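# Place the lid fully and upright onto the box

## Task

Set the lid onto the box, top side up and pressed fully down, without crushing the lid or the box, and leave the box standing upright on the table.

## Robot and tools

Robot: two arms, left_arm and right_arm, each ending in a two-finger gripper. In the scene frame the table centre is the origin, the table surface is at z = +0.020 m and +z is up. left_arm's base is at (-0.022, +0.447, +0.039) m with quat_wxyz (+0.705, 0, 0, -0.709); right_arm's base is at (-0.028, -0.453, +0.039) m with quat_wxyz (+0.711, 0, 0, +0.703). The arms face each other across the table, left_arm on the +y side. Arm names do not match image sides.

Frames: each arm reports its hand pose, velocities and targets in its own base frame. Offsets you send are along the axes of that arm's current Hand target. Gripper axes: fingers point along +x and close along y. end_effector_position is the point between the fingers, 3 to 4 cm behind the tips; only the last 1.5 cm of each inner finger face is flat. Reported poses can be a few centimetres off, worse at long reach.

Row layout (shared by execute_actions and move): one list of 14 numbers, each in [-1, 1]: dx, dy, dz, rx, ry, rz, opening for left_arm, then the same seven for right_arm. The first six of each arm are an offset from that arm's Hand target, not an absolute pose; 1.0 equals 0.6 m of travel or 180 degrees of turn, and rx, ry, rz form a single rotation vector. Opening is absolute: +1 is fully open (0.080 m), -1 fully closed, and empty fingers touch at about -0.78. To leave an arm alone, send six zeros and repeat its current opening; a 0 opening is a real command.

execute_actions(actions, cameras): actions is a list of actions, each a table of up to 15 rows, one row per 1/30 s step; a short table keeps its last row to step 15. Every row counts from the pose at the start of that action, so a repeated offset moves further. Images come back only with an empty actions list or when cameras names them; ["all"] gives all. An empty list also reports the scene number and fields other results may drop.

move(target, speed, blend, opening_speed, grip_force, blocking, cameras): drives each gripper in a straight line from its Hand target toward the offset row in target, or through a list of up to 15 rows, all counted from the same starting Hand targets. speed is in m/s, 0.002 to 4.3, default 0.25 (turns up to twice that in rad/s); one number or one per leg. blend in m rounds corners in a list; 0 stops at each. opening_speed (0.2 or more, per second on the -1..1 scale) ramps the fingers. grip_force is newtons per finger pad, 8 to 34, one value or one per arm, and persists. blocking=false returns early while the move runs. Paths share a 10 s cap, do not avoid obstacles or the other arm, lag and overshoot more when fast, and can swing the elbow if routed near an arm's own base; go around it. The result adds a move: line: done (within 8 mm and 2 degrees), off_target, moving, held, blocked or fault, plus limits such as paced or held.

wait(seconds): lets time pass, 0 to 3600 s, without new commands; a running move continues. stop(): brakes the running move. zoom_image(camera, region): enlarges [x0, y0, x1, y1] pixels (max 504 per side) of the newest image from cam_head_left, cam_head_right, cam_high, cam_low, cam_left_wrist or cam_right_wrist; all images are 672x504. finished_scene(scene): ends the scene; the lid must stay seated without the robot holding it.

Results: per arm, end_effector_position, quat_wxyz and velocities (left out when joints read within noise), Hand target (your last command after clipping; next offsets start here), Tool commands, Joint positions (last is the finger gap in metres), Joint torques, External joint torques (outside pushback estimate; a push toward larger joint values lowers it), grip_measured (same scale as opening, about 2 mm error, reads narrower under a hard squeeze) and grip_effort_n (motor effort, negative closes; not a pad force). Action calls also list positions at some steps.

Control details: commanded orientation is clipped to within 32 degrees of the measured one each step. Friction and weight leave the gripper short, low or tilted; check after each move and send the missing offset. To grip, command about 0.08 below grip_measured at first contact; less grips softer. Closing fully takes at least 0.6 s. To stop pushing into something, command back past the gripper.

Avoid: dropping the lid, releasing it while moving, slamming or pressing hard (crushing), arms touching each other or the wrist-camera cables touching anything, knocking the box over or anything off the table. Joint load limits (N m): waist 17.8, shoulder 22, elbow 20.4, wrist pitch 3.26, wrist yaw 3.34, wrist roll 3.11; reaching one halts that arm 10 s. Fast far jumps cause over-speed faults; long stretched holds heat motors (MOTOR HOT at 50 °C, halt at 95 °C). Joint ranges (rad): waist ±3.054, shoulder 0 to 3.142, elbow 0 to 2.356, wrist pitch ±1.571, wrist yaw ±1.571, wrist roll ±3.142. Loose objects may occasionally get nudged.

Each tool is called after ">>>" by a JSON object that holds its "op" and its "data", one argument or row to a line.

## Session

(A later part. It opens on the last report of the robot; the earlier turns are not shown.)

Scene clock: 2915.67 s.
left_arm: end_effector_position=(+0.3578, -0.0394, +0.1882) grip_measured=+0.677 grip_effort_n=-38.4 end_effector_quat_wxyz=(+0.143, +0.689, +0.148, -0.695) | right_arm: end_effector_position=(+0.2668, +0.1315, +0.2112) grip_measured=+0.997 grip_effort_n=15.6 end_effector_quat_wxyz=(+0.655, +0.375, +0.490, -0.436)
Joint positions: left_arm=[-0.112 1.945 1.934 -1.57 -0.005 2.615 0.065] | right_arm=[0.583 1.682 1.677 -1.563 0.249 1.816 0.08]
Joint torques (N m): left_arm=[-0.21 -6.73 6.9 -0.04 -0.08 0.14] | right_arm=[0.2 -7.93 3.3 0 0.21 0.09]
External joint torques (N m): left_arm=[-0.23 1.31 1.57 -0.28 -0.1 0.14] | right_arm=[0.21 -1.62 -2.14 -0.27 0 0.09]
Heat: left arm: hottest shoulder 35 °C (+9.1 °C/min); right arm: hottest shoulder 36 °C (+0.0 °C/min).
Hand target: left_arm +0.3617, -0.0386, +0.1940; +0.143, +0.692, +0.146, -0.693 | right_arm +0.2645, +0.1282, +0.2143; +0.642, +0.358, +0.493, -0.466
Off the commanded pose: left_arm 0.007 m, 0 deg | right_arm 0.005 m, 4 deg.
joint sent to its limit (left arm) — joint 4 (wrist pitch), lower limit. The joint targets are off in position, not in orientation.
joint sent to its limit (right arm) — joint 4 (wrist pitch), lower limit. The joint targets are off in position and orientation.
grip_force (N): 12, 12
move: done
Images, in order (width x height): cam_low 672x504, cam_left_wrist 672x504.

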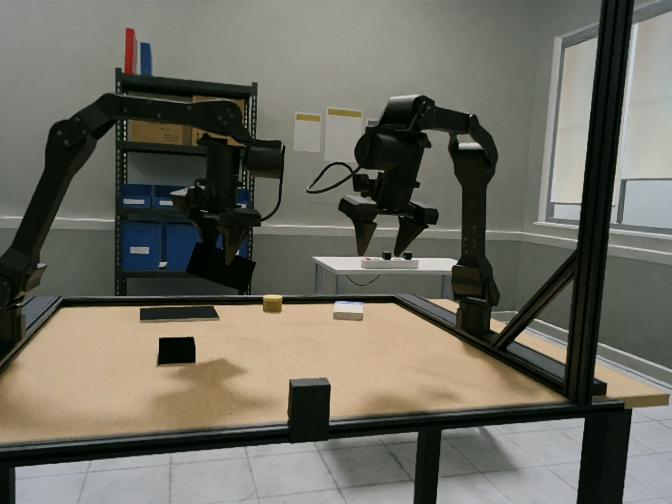

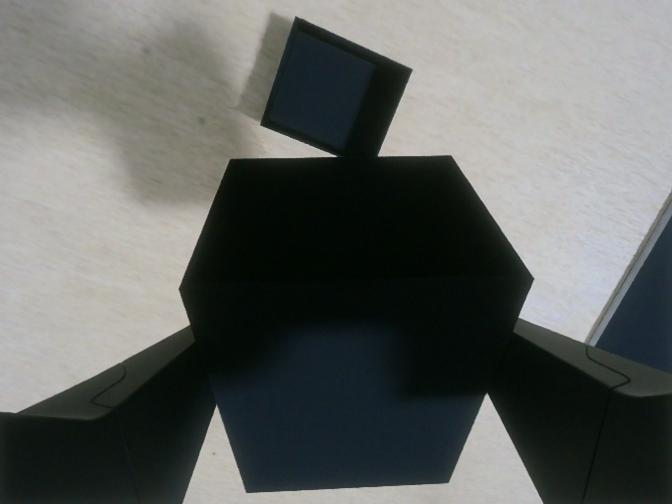

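>>> {"op": "move", "data": {
  "target": [0,0,0,-0.872,0,0,0.38,0,0,0,0,0,0,1],
  "speed": 0.3
}}

>>> {"op": "move", "data": {
  "target": [0.06,0.012,0.06,0,-0.417,0,0.38,0,0,0,0,0,0,1],
  "speed": 0.25,
  "cameras": ["cam_left_wrist","cam_low","cam_high","cam_head_left"]
}}

Scene clock: 2936.63 s.
left_arm: end_effector_position=(+0.3576, -0.0409, +0.1882) grip_measured=+0.677 grip_effort_n=-38.4 end_effector_quat_wxyz=(+0.703, +0.002, +0.711, -0.002) | right_arm: end_effector_position=(+0.2668, +0.1315, +0.2112) grip_measured=+0.997 grip_effort_n=16.0 end_effector_quat_wxyz=(+0.655, +0.375, +0.490, -0.436)
Joint positions: left_arm=[-0.113 1.945 1.934 -1.57 0.001 -0.108 0.065] | right_arm=[0.583 1.682 1.677 -1.563 0.249 1.816 0.08]
Joint torques (N m): left_arm=[-0.06 -6.85 6.97 0.05 0.03 -0.12] | right_arm=[0.13 -7.9 3.33 0 0.19 0.11]
External joint torques (N m): left_arm=[-0.05 1.31 1.57 -0.26 0.04 -0.11] | right_arm=[0.16 -1.7 -2.07 -0.3 -0.03 0.11]
Heat: left arm: hottest shoulder 35 °C (+5.0 °C/min); right arm: hottest shoulder 36 °C (+0.0 °C/min).
Hand target: left_arm +0.3617, -0.0386, +0.1940; +0.706, -0.002, +0.708, +0.005 | right_arm +0.2645, +0.1282, +0.2143; +0.642, +0.358, +0.493, -0.466
Off the commanded pose: left_arm 0.007 m, 1 deg | right_arm 0.005 m, 4 deg.
joint sent to its limit (left arm) — joint 4 (wrist pitch), lower limit. The joint targets are off in position, not in orientation.
joint sent to its limit (right arm) — joint 4 (wrist pitch), lower limit. The joint targets are off in position and orientation.
grip_force (N): 12, 12
move: done

Scene clock: 2940.03 s.
left_arm: end_effector_position=(+0.3975, -0.0349, +0.1558) grip_measured=+0.677 grip_effort_n=-38.4 end_effector_quat_wxyz=(+0.990, -0.003, +0.139, -0.003) | right_arm: end_effector_position=(+0.2668, +0.1315, +0.2112) grip_measured=+0.997 grip_effort_n=16.0 end_effector_quat_wxyz=(+0.655, +0.375, +0.490, -0.436)
Joint positions: left_arm=[-0.133 1.445 0.57 0.595 -0.121 -0.042 0.065] | right_arm=[0.583 1.682 1.677 -1.563 0.249 1.816 0.08]
Joint torques (N m): left_arm=[-0.06 -4.01 4.32 2.75 -0.18 0.17] | right_arm=[0.17 -7.93 3.27 0.01 0.23 0.1]
External joint torques (N m): left_arm=[-0.08 1.02 -1.63 1.08 -0.16 0.17] | right_arm=[0.2 -1.61 -2.2 -0.28 0.01 0.11]
Heat: left arm: hottest shoulder 35 °C (+5.1 °C/min); right arm: hottest shoulder 36 °C (+0.0 °C/min).
Hand target: left_arm +0.3975, -0.0310, +0.1579; +0.991, +0.001, +0.131, +0.005 | right_arm +0.2645, +0.1282, +0.2143; +0.642, +0.358, +0.493, -0.466
Off the commanded pose: left_arm 0.004 m, 1 deg | right_arm 0.005 m, 4 deg.
joint sent to its limit (right arm) — joint 4 (wrist pitch), lower limit. The joint targets are off in position and orientation.
grip_force (N): 12, 12
move: done
Images, in order (width x height): cam_head_left 672x504, cam_high 672x504, cam_low 672x504, cam_left_wrist 672x504.

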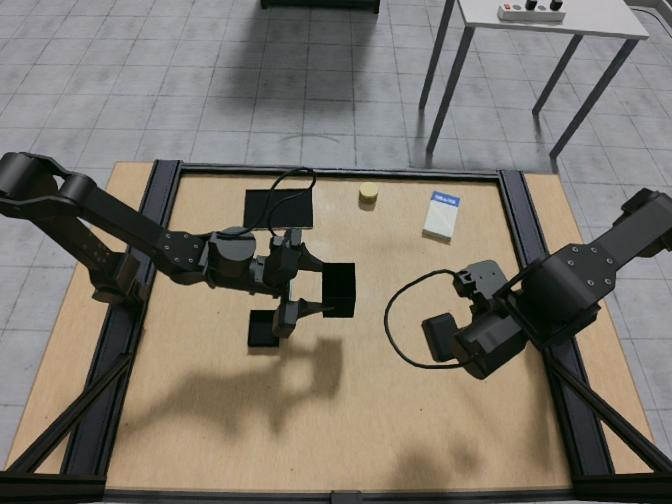

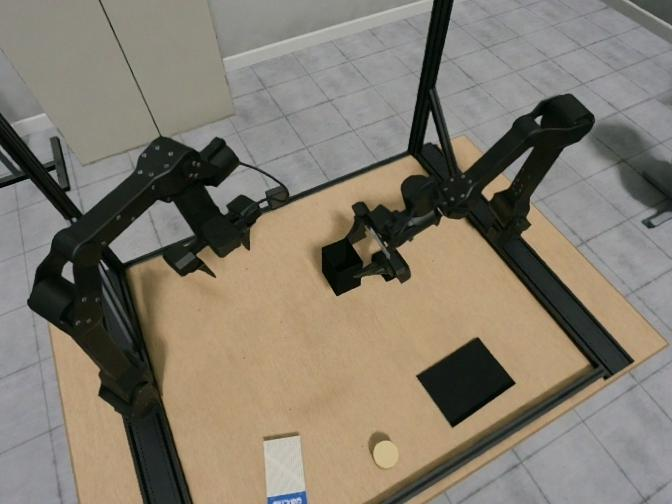

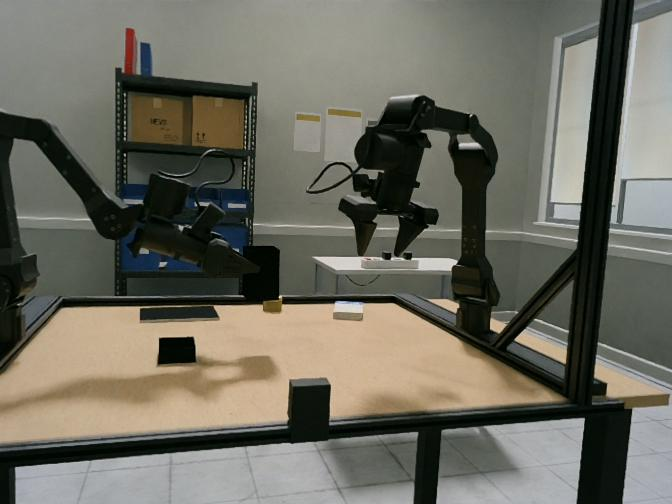

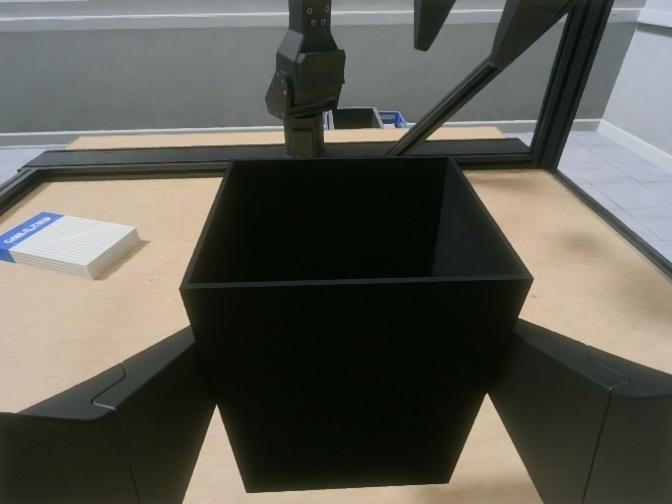

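>>> {"op": "move", "data": {
  "target": [0.041,0,-0.153,0,0,0,0.38,0,0,0,0,0,0,1],
  "speed": 0.12,
  "cameras": ["cam_low"]
}}

>>> {"op": "zoom_image", "data": {
  "camera": "cam_low",
  "region": [200, 230, 320, 380]
}}

Scene clock: 2954.67 s.
left_arm: end_effector_position=(+0.3959, -0.0347, +0.0587) grip_measured=+0.677 grip_effort_n=-38.4 end_effector_quat_wxyz=(+0.990, -0.002, +0.141, -0.003) | right_arm: end_effector_position=(+0.2668, +0.1315, +0.2112) grip_measured=+0.997 grip_effort_n=16.0 end_effector_quat_wxyz=(+0.655, +0.375, +0.490, -0.436)
Joint positions: left_arm=[-0.133 1.875 0.427 1.162 -0.121 -0.041 0.065] | right_arm=[0.583 1.682 1.677 -1.563 0.249 1.816 0.08]
Joint torques (N m): left_arm=[0.03 -4.68 2.67 2.75 -0.14 0.17] | right_arm=[0.15 -7.89 3.33 0.03 0.22 0.1]
External joint torques (N m): left_arm=[0.01 1.13 -0.92 1.09 -0.11 0.17] | right_arm=[0.16 -1.65 -2.11 -0.27 0.01 0.11]
Heat: left arm: hottest wrist pitch 37 °C (+6.0 °C/min); right arm: hottest shoulder 36 °C (+0.0 °C/min).
Hand target: left_arm +0.3974, -0.0306, +0.0629; +0.991, +0.001, +0.131, +0.005 | right_arm +0.2645, +0.1282, +0.2143; +0.642, +0.358, +0.493, -0.466
Off the commanded pose: left_arm 0.006 m, 1 deg | right_arm 0.005 m, 4 deg.
joint sent to its limit (right arm) — joint 4 (wrist pitch), lower limit. The joint targets are off in position and orientation.
grip_force (N): 12, 12
move: done

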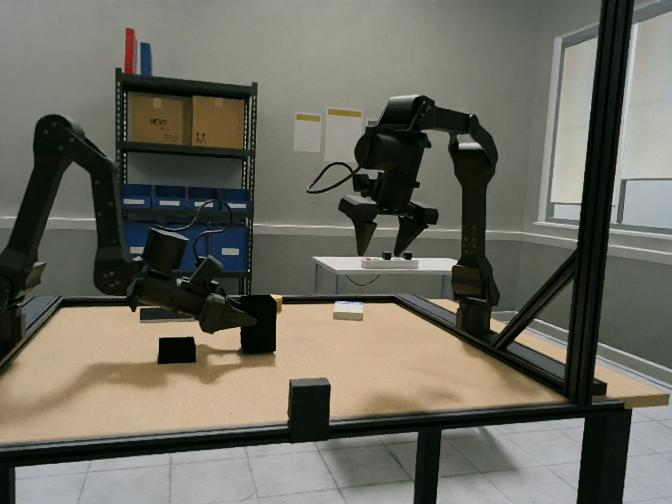

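Scaled by 3.360 from the camera's image (finer frame: 960x720).

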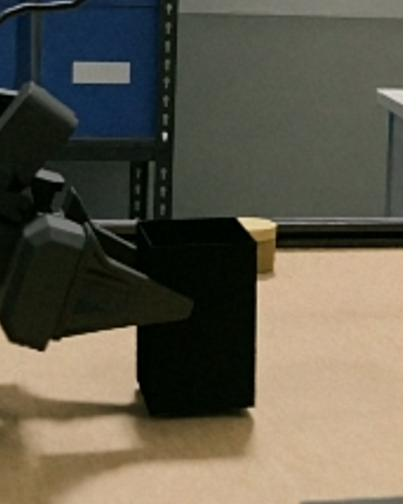

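>>> {"op": "move", "data": {
  "target": [0.005,0,-0.018,0,0,0,0.38,0,0,0,0,0,0,1],
  "speed": 0.05,
  "cameras": ["cam_low","cam_left_wrist"]
}}

>>> {"op": "zoom_image", "data": {
  "camera": "cam_low",
  "region": [200, 230, 320, 380]
}}

Scene clock: 2962.23 s.
left_arm: end_effector_position=(+0.3977, -0.0343, +0.0527) grip_measured=+0.677 grip_effort_n=-37.9 end_effector_quat_wxyz=(+0.991, -0.003, +0.132, -0.002) | right_arm: end_effector_position=(+0.2668, +0.1315, +0.2112) grip_measured=+0.997 grip_effort_n=16.0 end_effector_quat_wxyz=(+0.655, +0.375, +0.490, -0.436)
Joint positions: left_arm=[-0.132 1.933 0.427 1.239 -0.121 -0.041 0.065] | right_arm=[0.583 1.682 1.677 -1.563 0.249 1.816 0.08]
Joint torques (N m): left_arm=[0.06 -4.03 2.15 2.14 -0.13 0.17] | right_arm=[0.14 -7.82 3.28 0.01 0.21 0.14]
External joint torques (N m): left_arm=[0.05 1.95 -1.16 0.47 -0.11 0.17] | right_arm=[0.15 -1.54 -2.15 -0.28 0 0.14]
Heat: left arm: hottest wrist pitch 40 °C (+9.1 °C/min); right arm: hottest shoulder 36 °C (+0.0 °C/min).
Hand target: left_arm +0.3975, -0.0306, +0.0517; +0.991, +0.001, +0.131, +0.005 | right_arm +0.2645, +0.1282, +0.2143; +0.642, +0.358, +0.493, -0.466
Off the commanded pose: left_arm 0.004 m, 1 deg | right_arm 0.005 m, 4 deg.
joint sent to its limit (right arm) — joint 4 (wrist pitch), lower limit. The joint targets are off in position and orientation.
grip_force (N): 12, 12
move: done

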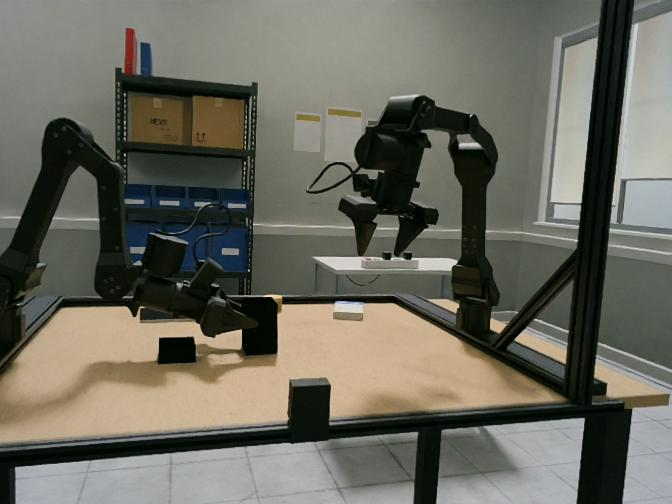

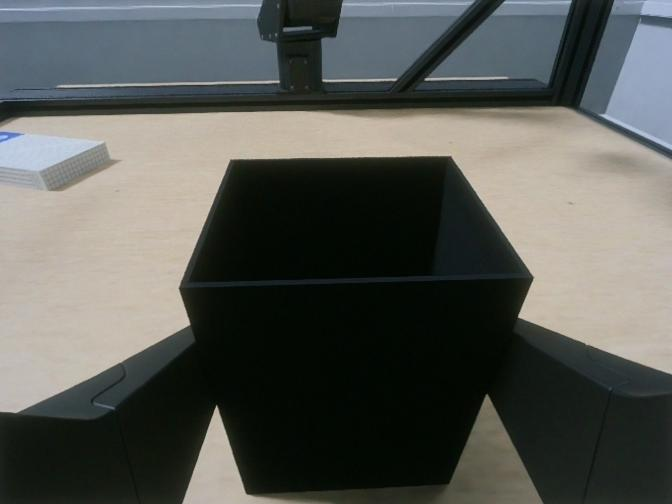

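Scaled by 3.360 from the camera's image (finer frame: 960x720).

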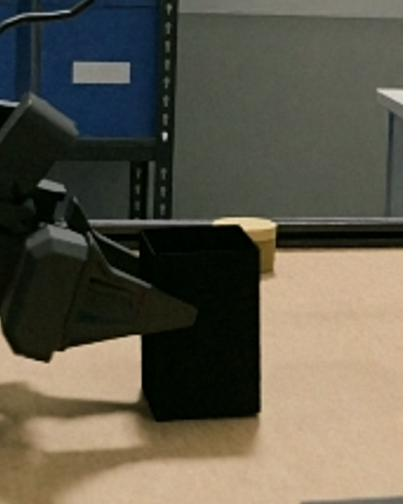

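>>> {"op": "move", "data": {
  "target": [
    [0,0,0,0,0,0,1,0,0,0,0,0,0,1],
    [-0.131,0,-0.026,0,0,0,1,0,0,0,0,0,0,1]
  ],
  "speed": 0.15,
  "opening_speed": 0.6,
  "cameras": ["cam_low","cam_left_wrist","cam_head_left"]
}}

Scene clock: 2977.30 s.
left_arm: end_effector_position=(+0.3156, -0.0338, +0.0488) grip_measured=+0.997 grip_effort_n=15.6 end_effector_quat_wxyz=(+0.989, +0.004, +0.147, -0.002) | right_arm: end_effector_position=(+0.2668, +0.1315, +0.2112) grip_measured=+0.997 grip_effort_n=16.5 end_effector_quat_wxyz=(+0.655, +0.375, +0.490, -0.436)
Joint positions: left_arm=[-0.192 1.773 0.11 1.363 -0.18 -0.048 0.08] | right_arm=[0.583 1.682 1.677 -1.563 0.249 1.816 0.08]
Joint torques (N m): left_arm=[-0.18 -4.81 1.61 2.57 -0.19 -0.1] | right_arm=[0.29 -7.87 3.31 -0.01 0.22 0.11]
External joint torques (N m): left_arm=[-0.18 -0.78 -0.92 0.9 -0.16 -0.1] | right_arm=[0.27 -1.64 -2.12 -0.31 0.02 0.11]
Heat: left arm: hottest wrist pitch 38 °C (+7.1 °C/min); right arm: hottest shoulder 36 °C (+0.0 °C/min).
Hand target: left_arm +0.3175, -0.0313, +0.0571; +0.991, +0.001, +0.131, +0.005 | right_arm +0.2645, +0.1282, +0.2143; +0.642, +0.358, +0.493, -0.466
Off the commanded pose: left_arm 0.009 m, 2 deg | right_arm 0.005 m, 4 deg.
joint sent to its limit (right arm) — joint 4 (wrist pitch), lower limit. The joint targets are off in position and orientation.
grip_force (N): 12, 12
move: off_target (left_arm)
Images, in order (width x height): cam_head_left 672x504, cam_low 672x504, cam_left_wrist 672x504.

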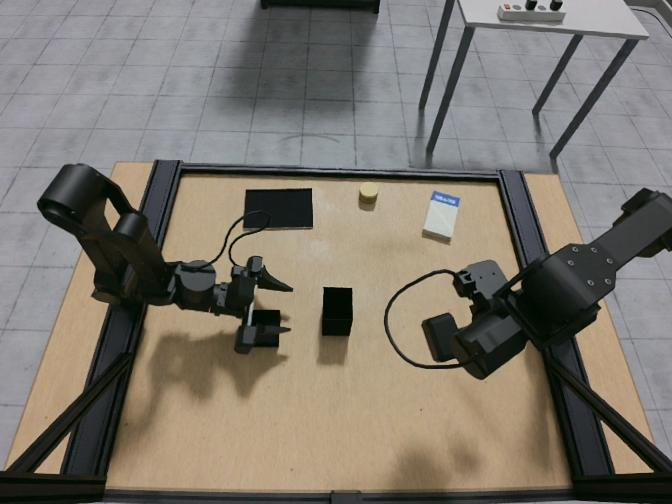

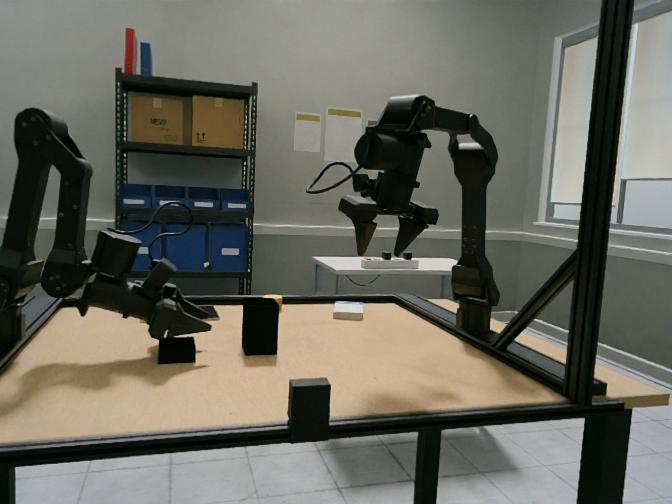

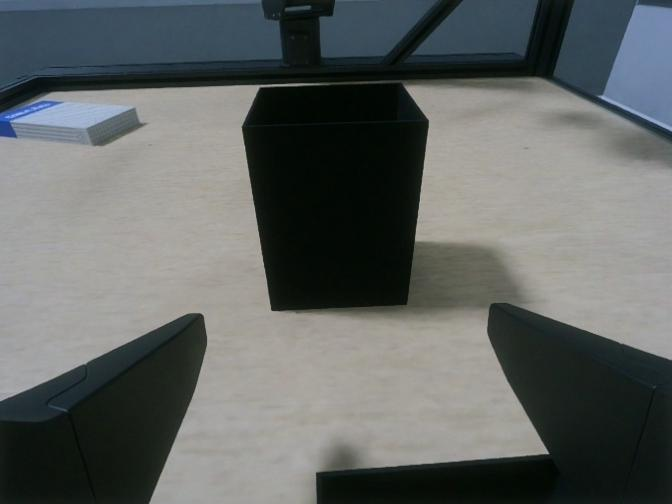

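>>> {"op": "move", "data": {
  "target": [
    [-0.043,0,0.161,0,0,0,1,0,0,0,0,0,0,1],
    [-0.06,-0.05,0.144,0,0.467,0,1,0,0,0,0,0,0,1]
  ],
  "speed": 0.3,
  "blend": 0.03,
  "cameras": ["cam_left_wrist"]
}}

Scene clock: 2997.80 s.
left_arm: end_effector_position=(+0.3011, -0.0640, +0.1454) grip_measured=+0.997 grip_effort_n=15.6 end_effector_quat_wxyz=(+0.643, +0.003, +0.766, +0.002) | right_arm: end_effector_position=(+0.2668, +0.1315, +0.2112) grip_measured=+0.997 grip_effort_n=16.0 end_effector_quat_wxyz=(+0.655, +0.375, +0.490, -0.436)
Joint positions: left_arm=[-0.196 1.852 1.624 -1.516 0.027 -0.192 0.08] | right_arm=[0.583 1.682 1.677 -1.563 0.249 1.816 0.08]
Joint torques (N m): left_arm=[0.26 -5.93 6.78 -0.08 0.18 0.13] | right_arm=[0.25 -7.83 3.3 0.02 0.21 0.1]
External joint torques (N m): left_arm=[0.23 1.45 1.5 -0.11 0.18 0.13] | right_arm=[0.28 -1.59 -2.14 -0.28 -0.01 0.1]
Heat: left arm: hottest wrist pitch 41 °C (+10.0 °C/min); right arm: hottest shoulder 36 °C (+0.0 °C/min).
Hand target: left_arm +0.3055, -0.0618, +0.1497; +0.649, -0.002, +0.761, +0.004 | right_arm +0.2645, +0.1282, +0.2143; +0.642, +0.358, +0.493, -0.466
Off the commanded pose: left_arm 0.007 m, 1 deg | right_arm 0.005 m, 4 deg.
joint sent to its limit (right arm) — joint 4 (wrist pitch), lower limit. The joint targets are off in position and orientation.
grip_force (N): 12, 12
move: done

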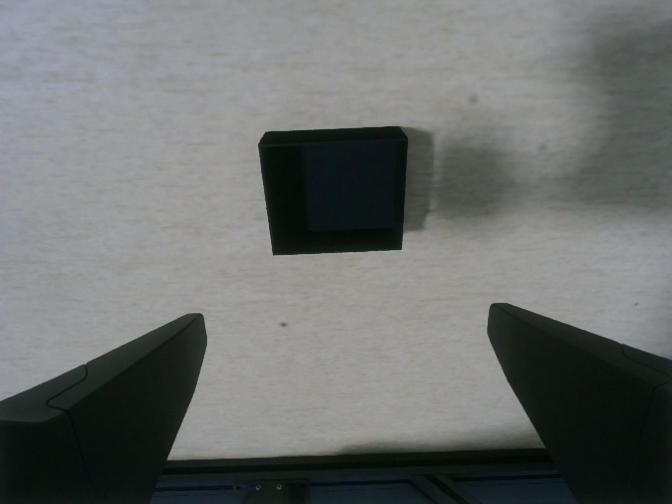

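>>> {"op": "move", "data": {
  "target": [
    [0.1874,0.0055,0.0178,0,0,0,1,0,0,0,0,0,0,1],
    [0.1874,0.0055,0.0178,0,0,0,0.5,0,0,0,0,0,0,1]
  ],
  "speed": 0.12,
  "opening_speed": 0.6,
  "grip_force": 10,
  "cameras": ["cam_left_wrist","cam_low"]
}}

Scene clock: 3014.30 s.
left_arm: end_effector_position=(+0.2975, -0.0609, +0.0382) grip_measured=+0.751 grip_effort_n=-34.2 end_effector_quat_wxyz=(+0.647, -0.001, +0.762, +0.003) | right_arm: end_effector_position=(+0.2668, +0.1315, +0.2112) grip_measured=+0.997 grip_effort_n=16.0 end_effector_quat_wxyz=(+0.655, +0.375, +0.490, -0.436)
Joint positions: left_arm=[-0.188 1.905 1.26 -1.086 0.027 -0.192 0.069] | right_arm=[0.583 1.682 1.677 -1.563 0.249 1.816 0.08]
Joint torques (N m): left_arm=[0.25 -6.07 3.42 0.37 0.15 0.13] | right_arm=[0.2 -7.85 3.3 0.01 0.21 0.11]
External joint torques (N m): left_arm=[0.24 1.38 -1.55 0.3 0.15 0.13] | right_arm=[0.23 -1.49 -2.2 -0.29 -0.02 0.12]
Heat: left arm: hottest wrist pitch 36 °C (-1.0 °C/min); right arm: hottest shoulder 36 °C (+0.0 °C/min).
Hand target: left_arm +0.2982, -0.0581, +0.0370; +0.649, -0.002, +0.761, +0.004 | right_arm +0.2645, +0.1282, +0.2143; +0.642, +0.358, +0.493, -0.466
Off the commanded pose: left_arm 0.003 m, 0 deg | right_arm 0.005 m, 4 deg.
joint sent to its limit (right arm) — joint 4 (wrist pitch), lower limit. The joint targets are off in position and orientation.
grip_force (N): 10, 10
move: done
Images, in order (width x height): cam_low 672x504, cam_left_wrist 672x504.

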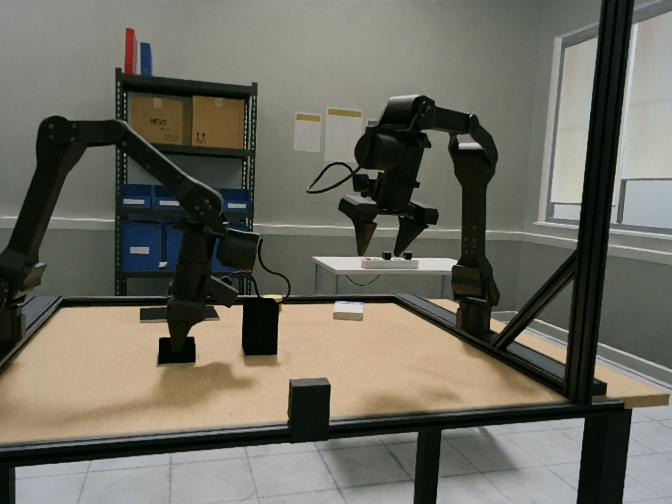

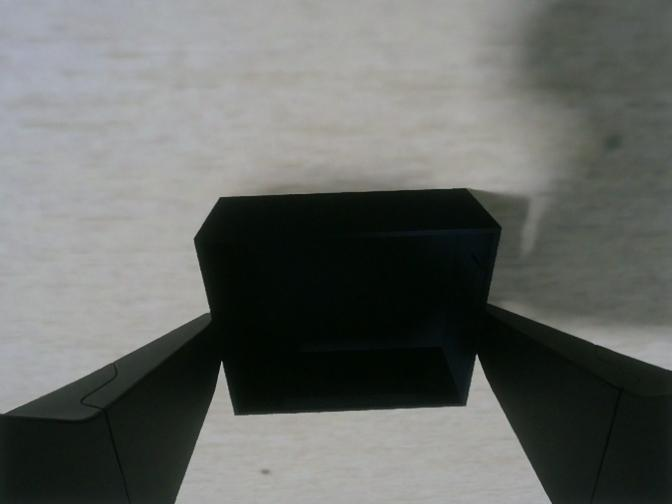

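>>> {"op": "move", "data": {
  "target": [
    [-0.115,0,-0.018,0,0,0,0.5,0,0,0,0,0,0,1],
    [-0.1645,0.2635,0.1546,-0.0698,-0.497,0.0507,0.5,0,0,0,0,0,0,1]
  ],
  "speed": 0.3,
  "blend": 0.02,
  "cameras": ["cam_left_wrist","cam_low","cam_head_left"]
}}

Scene clock: 3048.90 s.
left_arm: end_effector_position=(+0.4051, +0.0978, +0.1180) grip_measured=+0.751 grip_effort_n=-34.2 end_effector_quat_wxyz=(+0.989, -0.009, +0.086, +0.122) | right_arm: end_effector_position=(+0.2668, +0.1315, +0.2112) grip_measured=+0.997 grip_effort_n=16.0 end_effector_quat_wxyz=(+0.655, +0.375, +0.490, -0.436)
Joint positions: left_arm=[0.232 1.724 0.509 1.043 -0.014 0.001 0.069] | right_arm=[0.583 1.682 1.677 -1.563 0.249 1.816 0.08]
Joint torques (N m): left_arm=[0.07 -4.64 3.31 2.73 0.16 -0.08] | right_arm=[0.13 -7.92 3.34 0.01 0.22 0.13]
External joint torques (N m): left_arm=[0.09 1.22 -1.39 1.04 0.16 -0.08] | right_arm=[0.16 -1.58 -2.14 -0.28 -0.01 0.14]
Heat: left arm: hottest wrist pitch 34 °C (-8.0 °C/min); right arm: hottest shoulder 36 °C (+0.0 °C/min).
Hand target: left_arm +0.4040, +0.1006, +0.1204; +0.989, -0.008, +0.079, +0.126 | right_arm +0.2645, +0.1282, +0.2143; +0.642, +0.358, +0.493, -0.466
Off the commanded pose: left_arm 0.004 m, 1 deg | right_arm 0.005 m, 4 deg.
joint sent to its limit (right arm) — joint 4 (wrist pitch), lower limit. The joint targets are off in position and orientation.
grip_force (N): 10, 10
move: done
Images, in order (width x height): cam_head_left 672x504, cam_low 672x504, cam_left_wrist 672x504.

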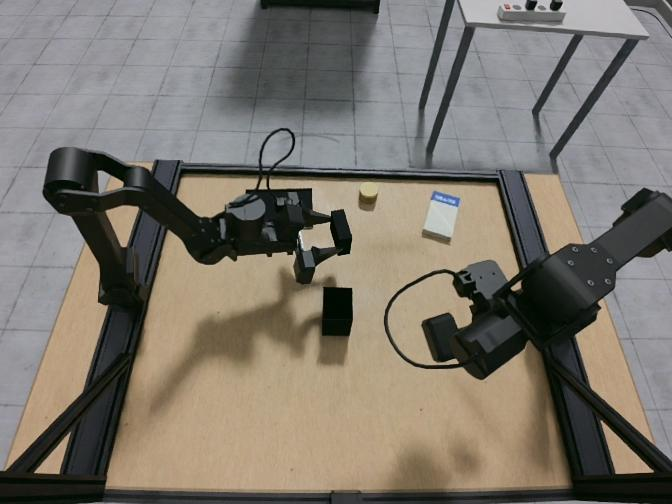

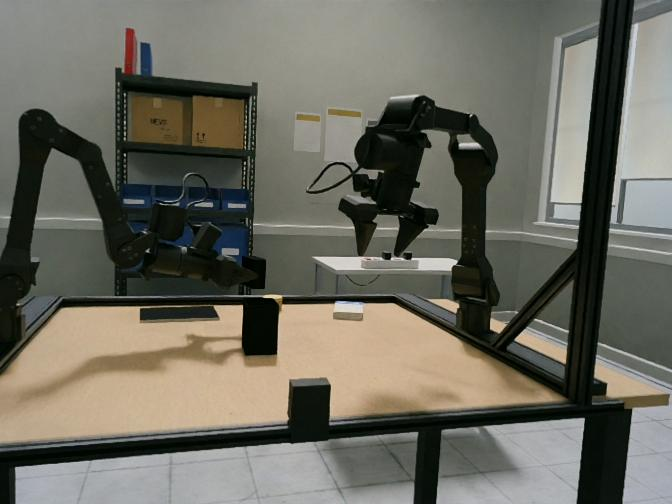

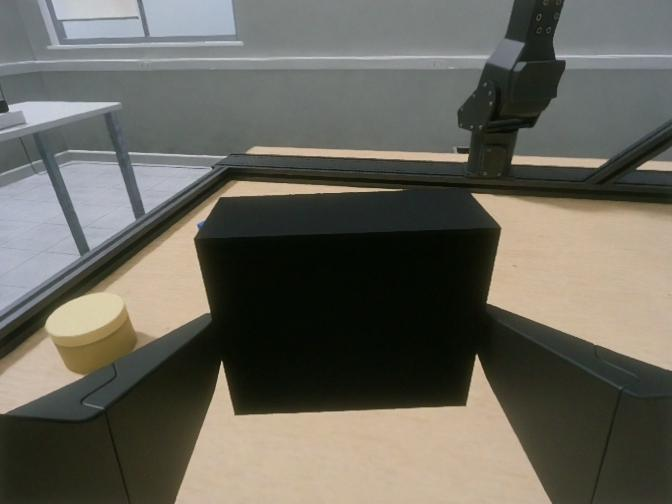

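>>> {"op": "move", "data": {
  "target": [0.0224,0,-0.1382,0,0,0,0.5,0,0,0,0,0,0,1],
  "speed": 0.12,
  "cameras": ["cam_low"]
}}

>>> {"op": "zoom_image", "data": {
  "camera": "cam_low",
  "region": [200, 230, 320, 380]
}}

Scene clock: 3060.00 s.
left_arm: end_effector_position=(+0.4008, +0.0968, +0.0300) grip_measured=+0.751 grip_effort_n=-33.7 end_effector_quat_wxyz=(+0.988, -0.010, +0.093, +0.122) | right_arm: end_effector_position=(+0.2668, +0.1315, +0.2112) grip_measured=+0.997 grip_effort_n=15.6 end_effector_quat_wxyz=(+0.655, +0.375, +0.490, -0.436)
Joint positions: left_arm=[0.232 2.171 0.475 1.508 -0.014 0.001 0.069] | right_arm=[0.583 1.682 1.677 -1.563 0.249 1.816 0.08]
Joint torques (N m): left_arm=[0.22 -5.26 2.85 2.73 0.19 -0.07] | right_arm=[0.21 -7.85 3.33 0.01 0.23 0.09]
External joint torques (N m): left_arm=[0.22 1.32 0.49 1.05 0.19 -0.07] | right_arm=[0.2 -1.48 -2.19 -0.29 0.01 0.1]
Heat: left arm: hottest wrist pitch 36 °C (-4.0 °C/min); right arm: hottest shoulder 36 °C (+0.0 °C/min).
Hand target: left_arm +0.4041, +0.1010, +0.0364; +0.989, -0.008, +0.079, +0.126 | right_arm +0.2645, +0.1282, +0.2143; +0.642, +0.358, +0.493, -0.466
Off the commanded pose: left_arm 0.008 m, 2 deg | right_arm 0.005 m, 4 deg.
joint sent to its limit (right arm) — joint 4 (wrist pitch), lower limit. The joint targets are off in position and orientation.
grip_force (N): 10, 10
move: done

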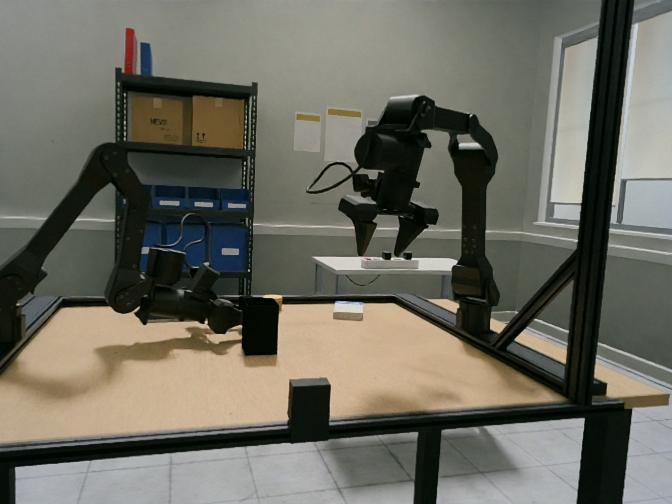

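Scaled by 3.360 from the camera's image (finer frame: 960x720).

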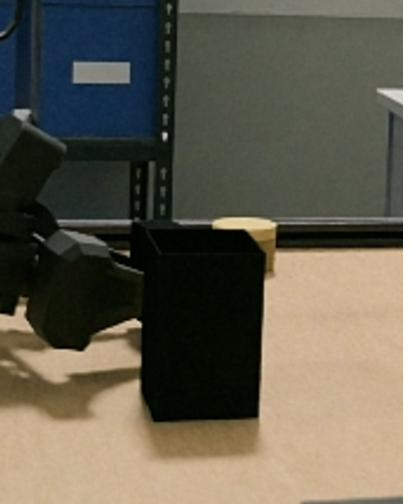

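>>> {"op": "move", "data": {
  "target": [0.002,0,-0.012,0,0,0,0.5,0,0,0,0,0,0,1],
  "speed": 0.05,
  "cameras": ["cam_high"]
}}

>>> {"op": "zoom_image", "data": {
  "camera": "cam_high",
  "region": [300, 200, 460, 330]
}}

Scene clock: 3067.03 s.
left_arm: end_effector_position=(+0.4000, +0.0966, +0.0221) grip_measured=+0.751 grip_effort_n=-34.2 end_effector_quat_wxyz=(+0.988, -0.010, +0.095, +0.122) | right_arm: end_effector_position=(+0.2668, +0.1315, +0.2112) grip_measured=+0.997 grip_effort_n=15.6 end_effector_quat_wxyz=(+0.655, +0.375, +0.490, -0.436)
Joint positions: left_arm=[0.232 2.212 0.478 1.543 -0.014 0.001 0.069] | right_arm=[0.583 1.682 1.677 -1.563 0.249 1.816 0.08]
Joint torques (N m): left_arm=[0.22 -5.28 2.92 2.72 0.19 -0.06] | right_arm=[0.22 -7.87 3.24 0.02 0.21 0.11]
External joint torques (N m): left_arm=[0.22 1.32 0.78 1.06 0.19 -0.06] | right_arm=[0.23 -1.6 -2.21 -0.29 -0.01 0.12]
Heat: left arm: hottest wrist pitch 37 °C (+0.0 °C/min); right arm: hottest shoulder 36 °C (+0.0 °C/min).
Hand target: left_arm +0.4041, +0.1011, +0.0291; +0.989, -0.008, +0.079, +0.126 | right_arm +0.2645, +0.1282, +0.2143; +0.642, +0.358, +0.493, -0.466
Off the commanded pose: left_arm 0.009 m, 2 deg | right_arm 0.005 m, 4 deg.
joint sent to its limit (right arm) — joint 4 (wrist pitch), lower limit. The joint targets are off in position and orientation.
grip_force (N): 10, 10
move: off_target (left_arm)

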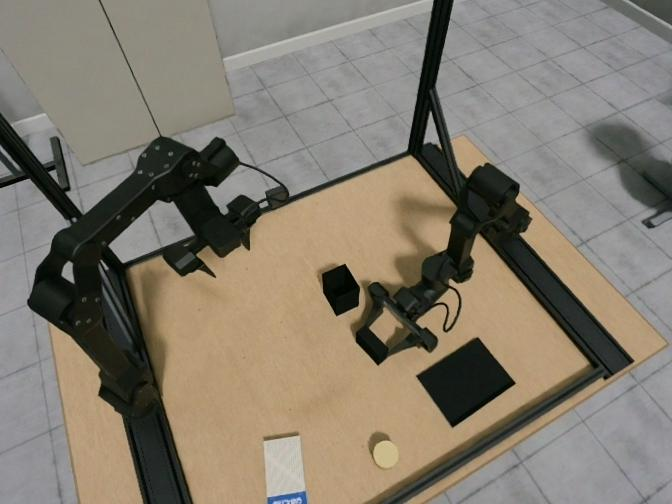

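Scaled by 3.150 from the camera's image (finer frame: 960x720).

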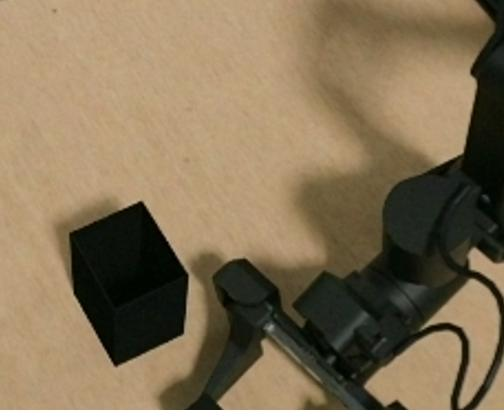

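>>> {"op": "zoom_image", "data": {
  "camera": "cam_high",
  "region": [340, 280, 440, 380]
}}

Scaled by 5.040 from the camera's image (finer frame: 960x720).

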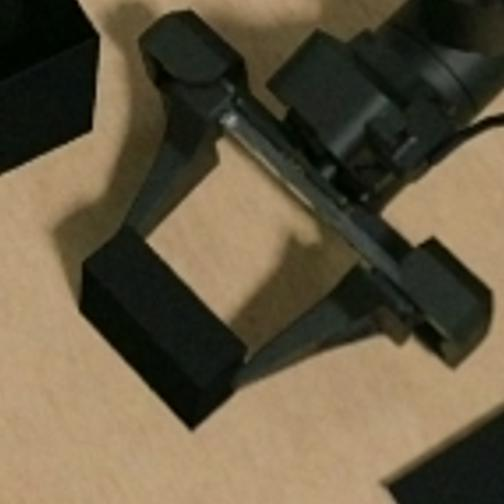

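>>> {"op": "move", "data": {
  "target": [0.002,0,-0.01,0,0,0,0.5,0,0,0,0,0,0,1],
  "speed": 0.05,
  "cameras": ["cam_left_wrist"]
}}

Scene clock: 3096.17 s.
left_arm: end_effector_position=(+0.4020, +0.0971, +0.0201) grip_measured=+0.751 grip_effort_n=-34.2 end_effector_quat_wxyz=(+0.988, -0.007, +0.091, +0.122) | right_arm: end_effector_position=(+0.2668, +0.1315, +0.2112) grip_measured=+0.997 grip_effort_n=16.0 end_effector_quat_wxyz=(+0.655, +0.375, +0.490, -0.436)
Joint positions: left_arm=[0.232 2.233 0.489 1.561 -0.014 0.005 0.069] | right_arm=[0.583 1.682 1.677 -1.563 0.249 1.816 0.08]
Joint torques (N m): left_arm=[0.24 -4.79 2.5 2.22 0.18 -0.07] | right_arm=[0.21 -7.85 3.31 0.01 0.22 0.08]
External joint torques (N m): left_arm=[0.22 1.94 0.38 0.54 0.19 -0.07] | right_arm=[0.2 -1.46 -2.2 -0.28 0 0.08]
Heat: left arm: hottest wrist pitch 45 °C (+13.2 °C/min); right arm: hottest shoulder 36 °C (+0.0 °C/min).
Hand target: left_arm +0.4043, +0.1012, +0.0230; +0.989, -0.008, +0.079, +0.126 | right_arm +0.2645, +0.1282, +0.2143; +0.642, +0.358, +0.493, -0.466
Off the commanded pose: left_arm 0.005 m, 1 deg | right_arm 0.005 m, 4 deg.
joint sent to its limit (left arm) — joint 4 (wrist pitch), upper limit. The joint targets are off in position, not in orientation.
joint sent to its limit (right arm) — joint 4 (wrist pitch), lower limit. The joint targets are off in position and orientation.
grip_force (N): 10, 10
move: done

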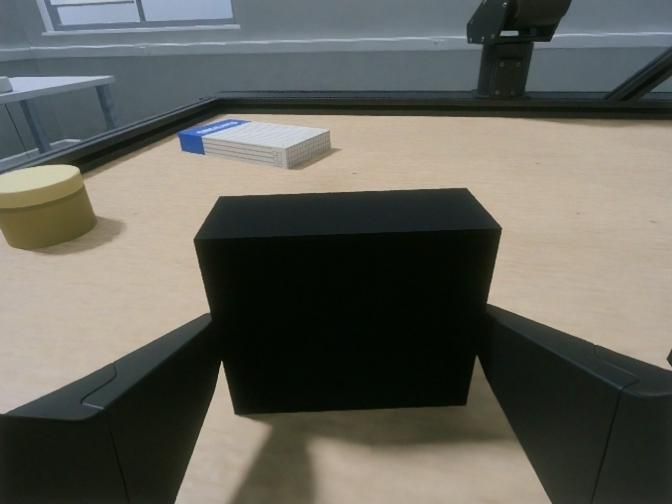

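>>> {"op": "move", "data": {
  "target": [
    [0,0,0,0,0,0,1,0,0,0,0,0,0,1],
    [-0.0224,0,0.1398,0,0,0,1,0,0,0,0,0,0,1],
    [0.0349,-0.003,0.144,0,0.449,0,1,0,0,0,0,0,0,1]
  ],
  "speed": 0.2,
  "opening_speed": 0.6,
  "cameras": ["cam_left_wrist","cam_low","cam_high"]
}}

Scene clock: 3163.90 s.
left_arm: end_effector_position=(+0.4343, +0.1033, +0.1014) grip_measured=+0.997 grip_effort_n=15.1 end_effector_quat_wxyz=(+0.696, -0.083, +0.709, +0.085) | right_arm: end_effector_position=(+0.2668, +0.1315, +0.2112) grip_measured=+0.997 grip_effort_n=16.0 end_effector_quat_wxyz=(+0.655, +0.375, +0.490, -0.436)
Joint positions: left_arm=[0.232 2.316 2.164 -1.436 -0.005 -0.005 0.08] | right_arm=[0.583 1.682 1.677 -1.563 0.249 1.816 0.08]
Joint torques (N m): left_arm=[0.17 -8.78 7.11 0.14 0.17 -0.11] | right_arm=[0.25 -7.78 3.32 -0.01 0.22 0.13]
External joint torques (N m): left_arm=[0.14 1.82 1.58 -0.16 0.18 -0.11] | right_arm=[0.26 -1.48 -2.09 -0.27 0 0.13]
Heat: left arm: hottest wrist pitch 40 °C (-4.0 °C/min); right arm: hottest shoulder 36 °C (+0.0 °C/min).
Hand target: left_arm +0.4381, +0.1077, +0.1049; +0.702, -0.088, +0.701, +0.091 | right_arm +0.2645, +0.1282, +0.2143; +0.642, +0.358, +0.493, -0.466
Off the commanded pose: left_arm 0.007 m, 1 deg | right_arm 0.005 m, 4 deg.
joint sent to its limit (right arm) — joint 4 (wrist pitch), lower limit. The joint targets are off in position and orientation.
grip_force (N): 10, 10
move: done
Images, in order (width x height): cam_high 672x504, cam_low 672x504, cam_left_wrist 672x504.

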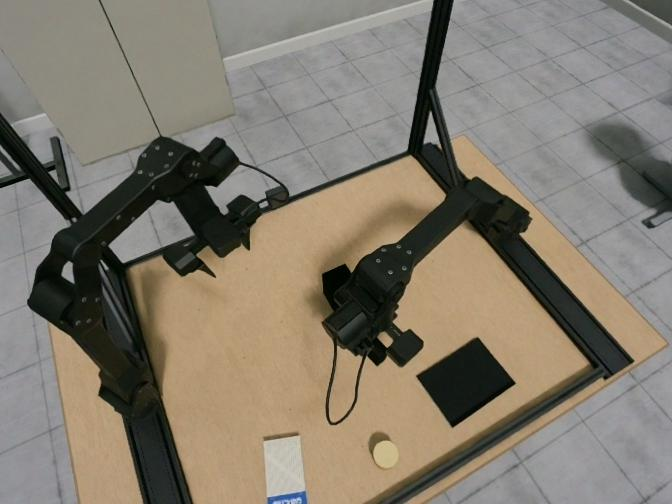

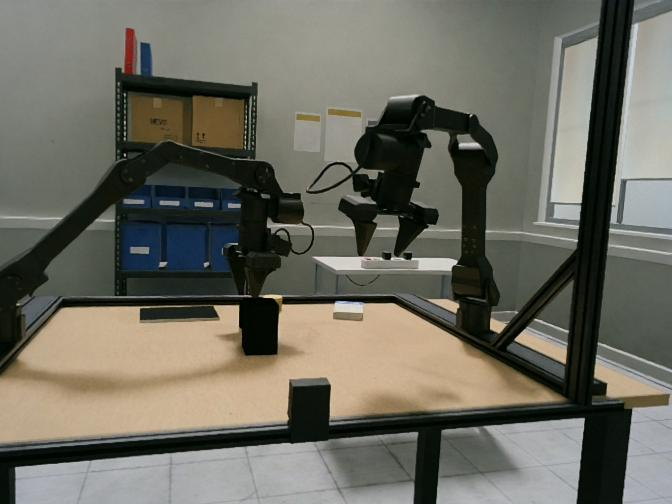

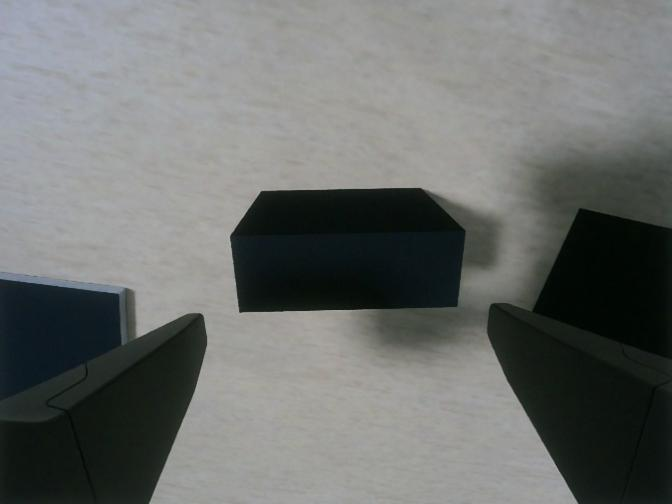

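>>> {"op": "move", "data": {
  "target": [
    [0.0,0,0.0117,0,0,0,1,0,0,0,0,0,0,1],
    [0.0907,0,0.0117,0,0,0,1,0,0,0,0,0,0,1],
    [0.0907,0,0.0117,0,0,0,0.5,0,0,0,0,0,0,1]
  ],
  "speed": 0.1,
  "opening_speed": 0.6,
  "cameras": ["cam_left_wrist"]
}}

Scene clock: 3181.17 s.
left_arm: end_effector_position=(+0.4446, +0.1057, +0.0506) grip_measured=+0.756 grip_effort_n=-33.7 end_effector_quat_wxyz=(+0.699, -0.082, +0.705, +0.085) | right_arm: end_effector_position=(+0.2668, +0.1315, +0.2112) grip_measured=+0.997 grip_effort_n=16.0 end_effector_quat_wxyz=(+0.655, +0.375, +0.490, -0.436)
Joint positions: left_arm=[0.232 2.359 2.036 -1.255 -0.005 -0.005 0.069] | right_arm=[0.583 1.682 1.677 -1.563 0.249 1.816 0.08]
Joint torques (N m): left_arm=[0.23 -9.75 3.93 0.72 0.17 -0.09] | right_arm=[0.25 -7.82 3.36 -0.01 0.23 0.11]
External joint torques (N m): left_arm=[0.26 1.15 -1.66 0.39 0.18 -0.09] | right_arm=[0.3 -1.5 -2.08 -0.29 0.01 0.12]
Heat: left arm: hottest wrist pitch 35 °C (-7.1 °C/min); right arm: hottest shoulder 36 °C (+0.0 °C/min).
Hand target: left_arm +0.4449, +0.1097, +0.0505; +0.702, -0.088, +0.701, +0.091 | right_arm +0.2645, +0.1282, +0.2143; +0.642, +0.358, +0.493, -0.466
Off the commanded pose: left_arm 0.004 m, 1 deg | right_arm 0.005 m, 4 deg.
joint sent to its limit (right arm) — joint 4 (wrist pitch), lower limit. The joint targets are off in position and orientation.
grip_force (N): 10, 10
move: done

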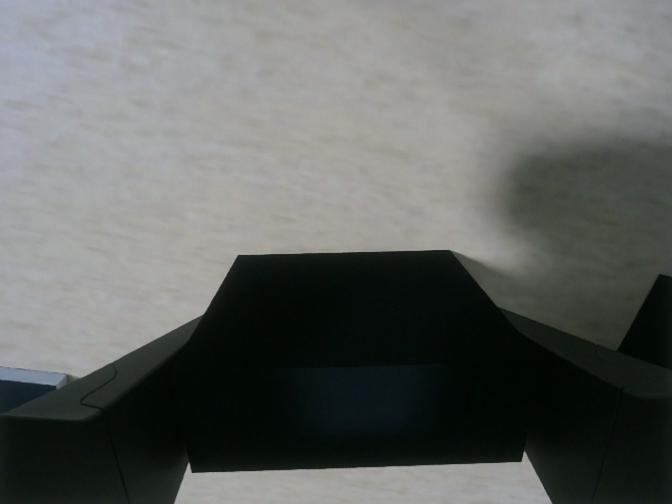

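>>> {"op": "move", "data": {
  "target": [
    [-0.08,0,0,0,0,0,0.5,0,0,0,0,0,0,1],
    [-0.2,0.019,-0.0726,0,-0.5,0,0.5,0,0,0,0,0,0,1]
  ],
  "speed": 0.25,
  "blend": 0.01,
  "cameras": ["cam_left_wrist","cam_low","cam_head_left"]
}}

Scene clock: 3203.53 s.
left_arm: end_effector_position=(+0.4015, +0.1059, +0.1680) grip_measured=+0.756 grip_effort_n=-34.2 end_effector_quat_wxyz=(+0.993, -0.001, +0.007, +0.122) | right_arm: end_effector_position=(+0.2668, +0.1315, +0.2112) grip_measured=+0.997 grip_effort_n=16.0 end_effector_quat_wxyz=(+0.655, +0.375, +0.490, -0.436)
Joint positions: left_arm=[0.266 1.64 0.51 1.116 0.021 -0.001 0.069] | right_arm=[0.583 1.682 1.677 -1.563 0.249 1.816 0.08]
Joint torques (N m): left_arm=[0.24 -4.39 3.55 2.69 0.19 0.05] | right_arm=[0.13 -7.89 3.29 0 0.21 0.12]
External joint torques (N m): left_arm=[0.26 1.12 -1.47 1.04 0.19 0.05] | right_arm=[0.17 -1.58 -2.17 -0.29 -0.01 0.12]
Heat: left arm: hottest shoulder 36 °C (+7.1 °C/min); right arm: hottest shoulder 36 °C (+0.0 °C/min).
Hand target: left_arm +0.3999, +0.1092, +0.1705; +0.992, +0.002, +0.000, +0.126 | right_arm +0.2645, +0.1282, +0.2143; +0.642, +0.358, +0.493, -0.466
Off the commanded pose: left_arm 0.004 m, 1 deg | right_arm 0.005 m, 4 deg.
joint sent to its limit (right arm) — joint 4 (wrist pitch), lower limit. The joint targets are off in position and orientation.
grip_force (N): 10, 10
move: done
Images, in order (width x height): cam_head_left 672x504, cam_low 672x504, cam_left_wrist 672x504.

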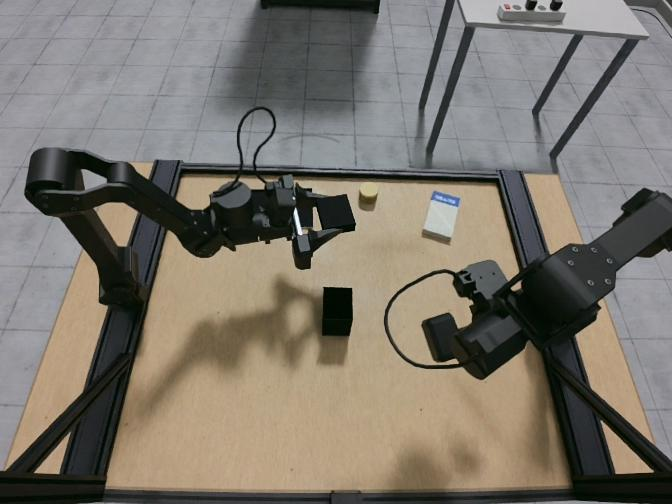

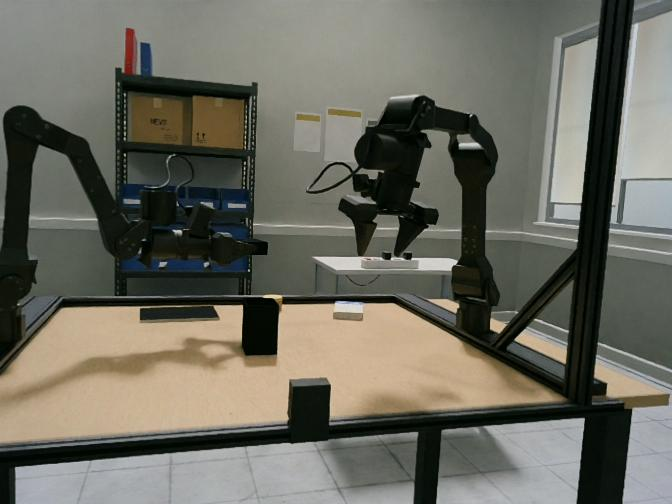

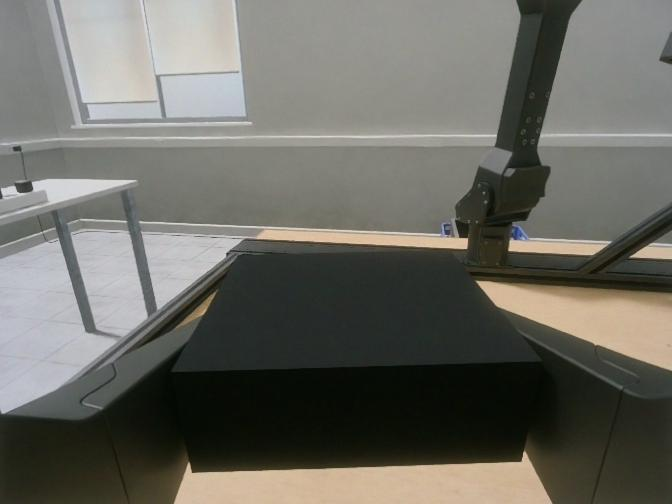

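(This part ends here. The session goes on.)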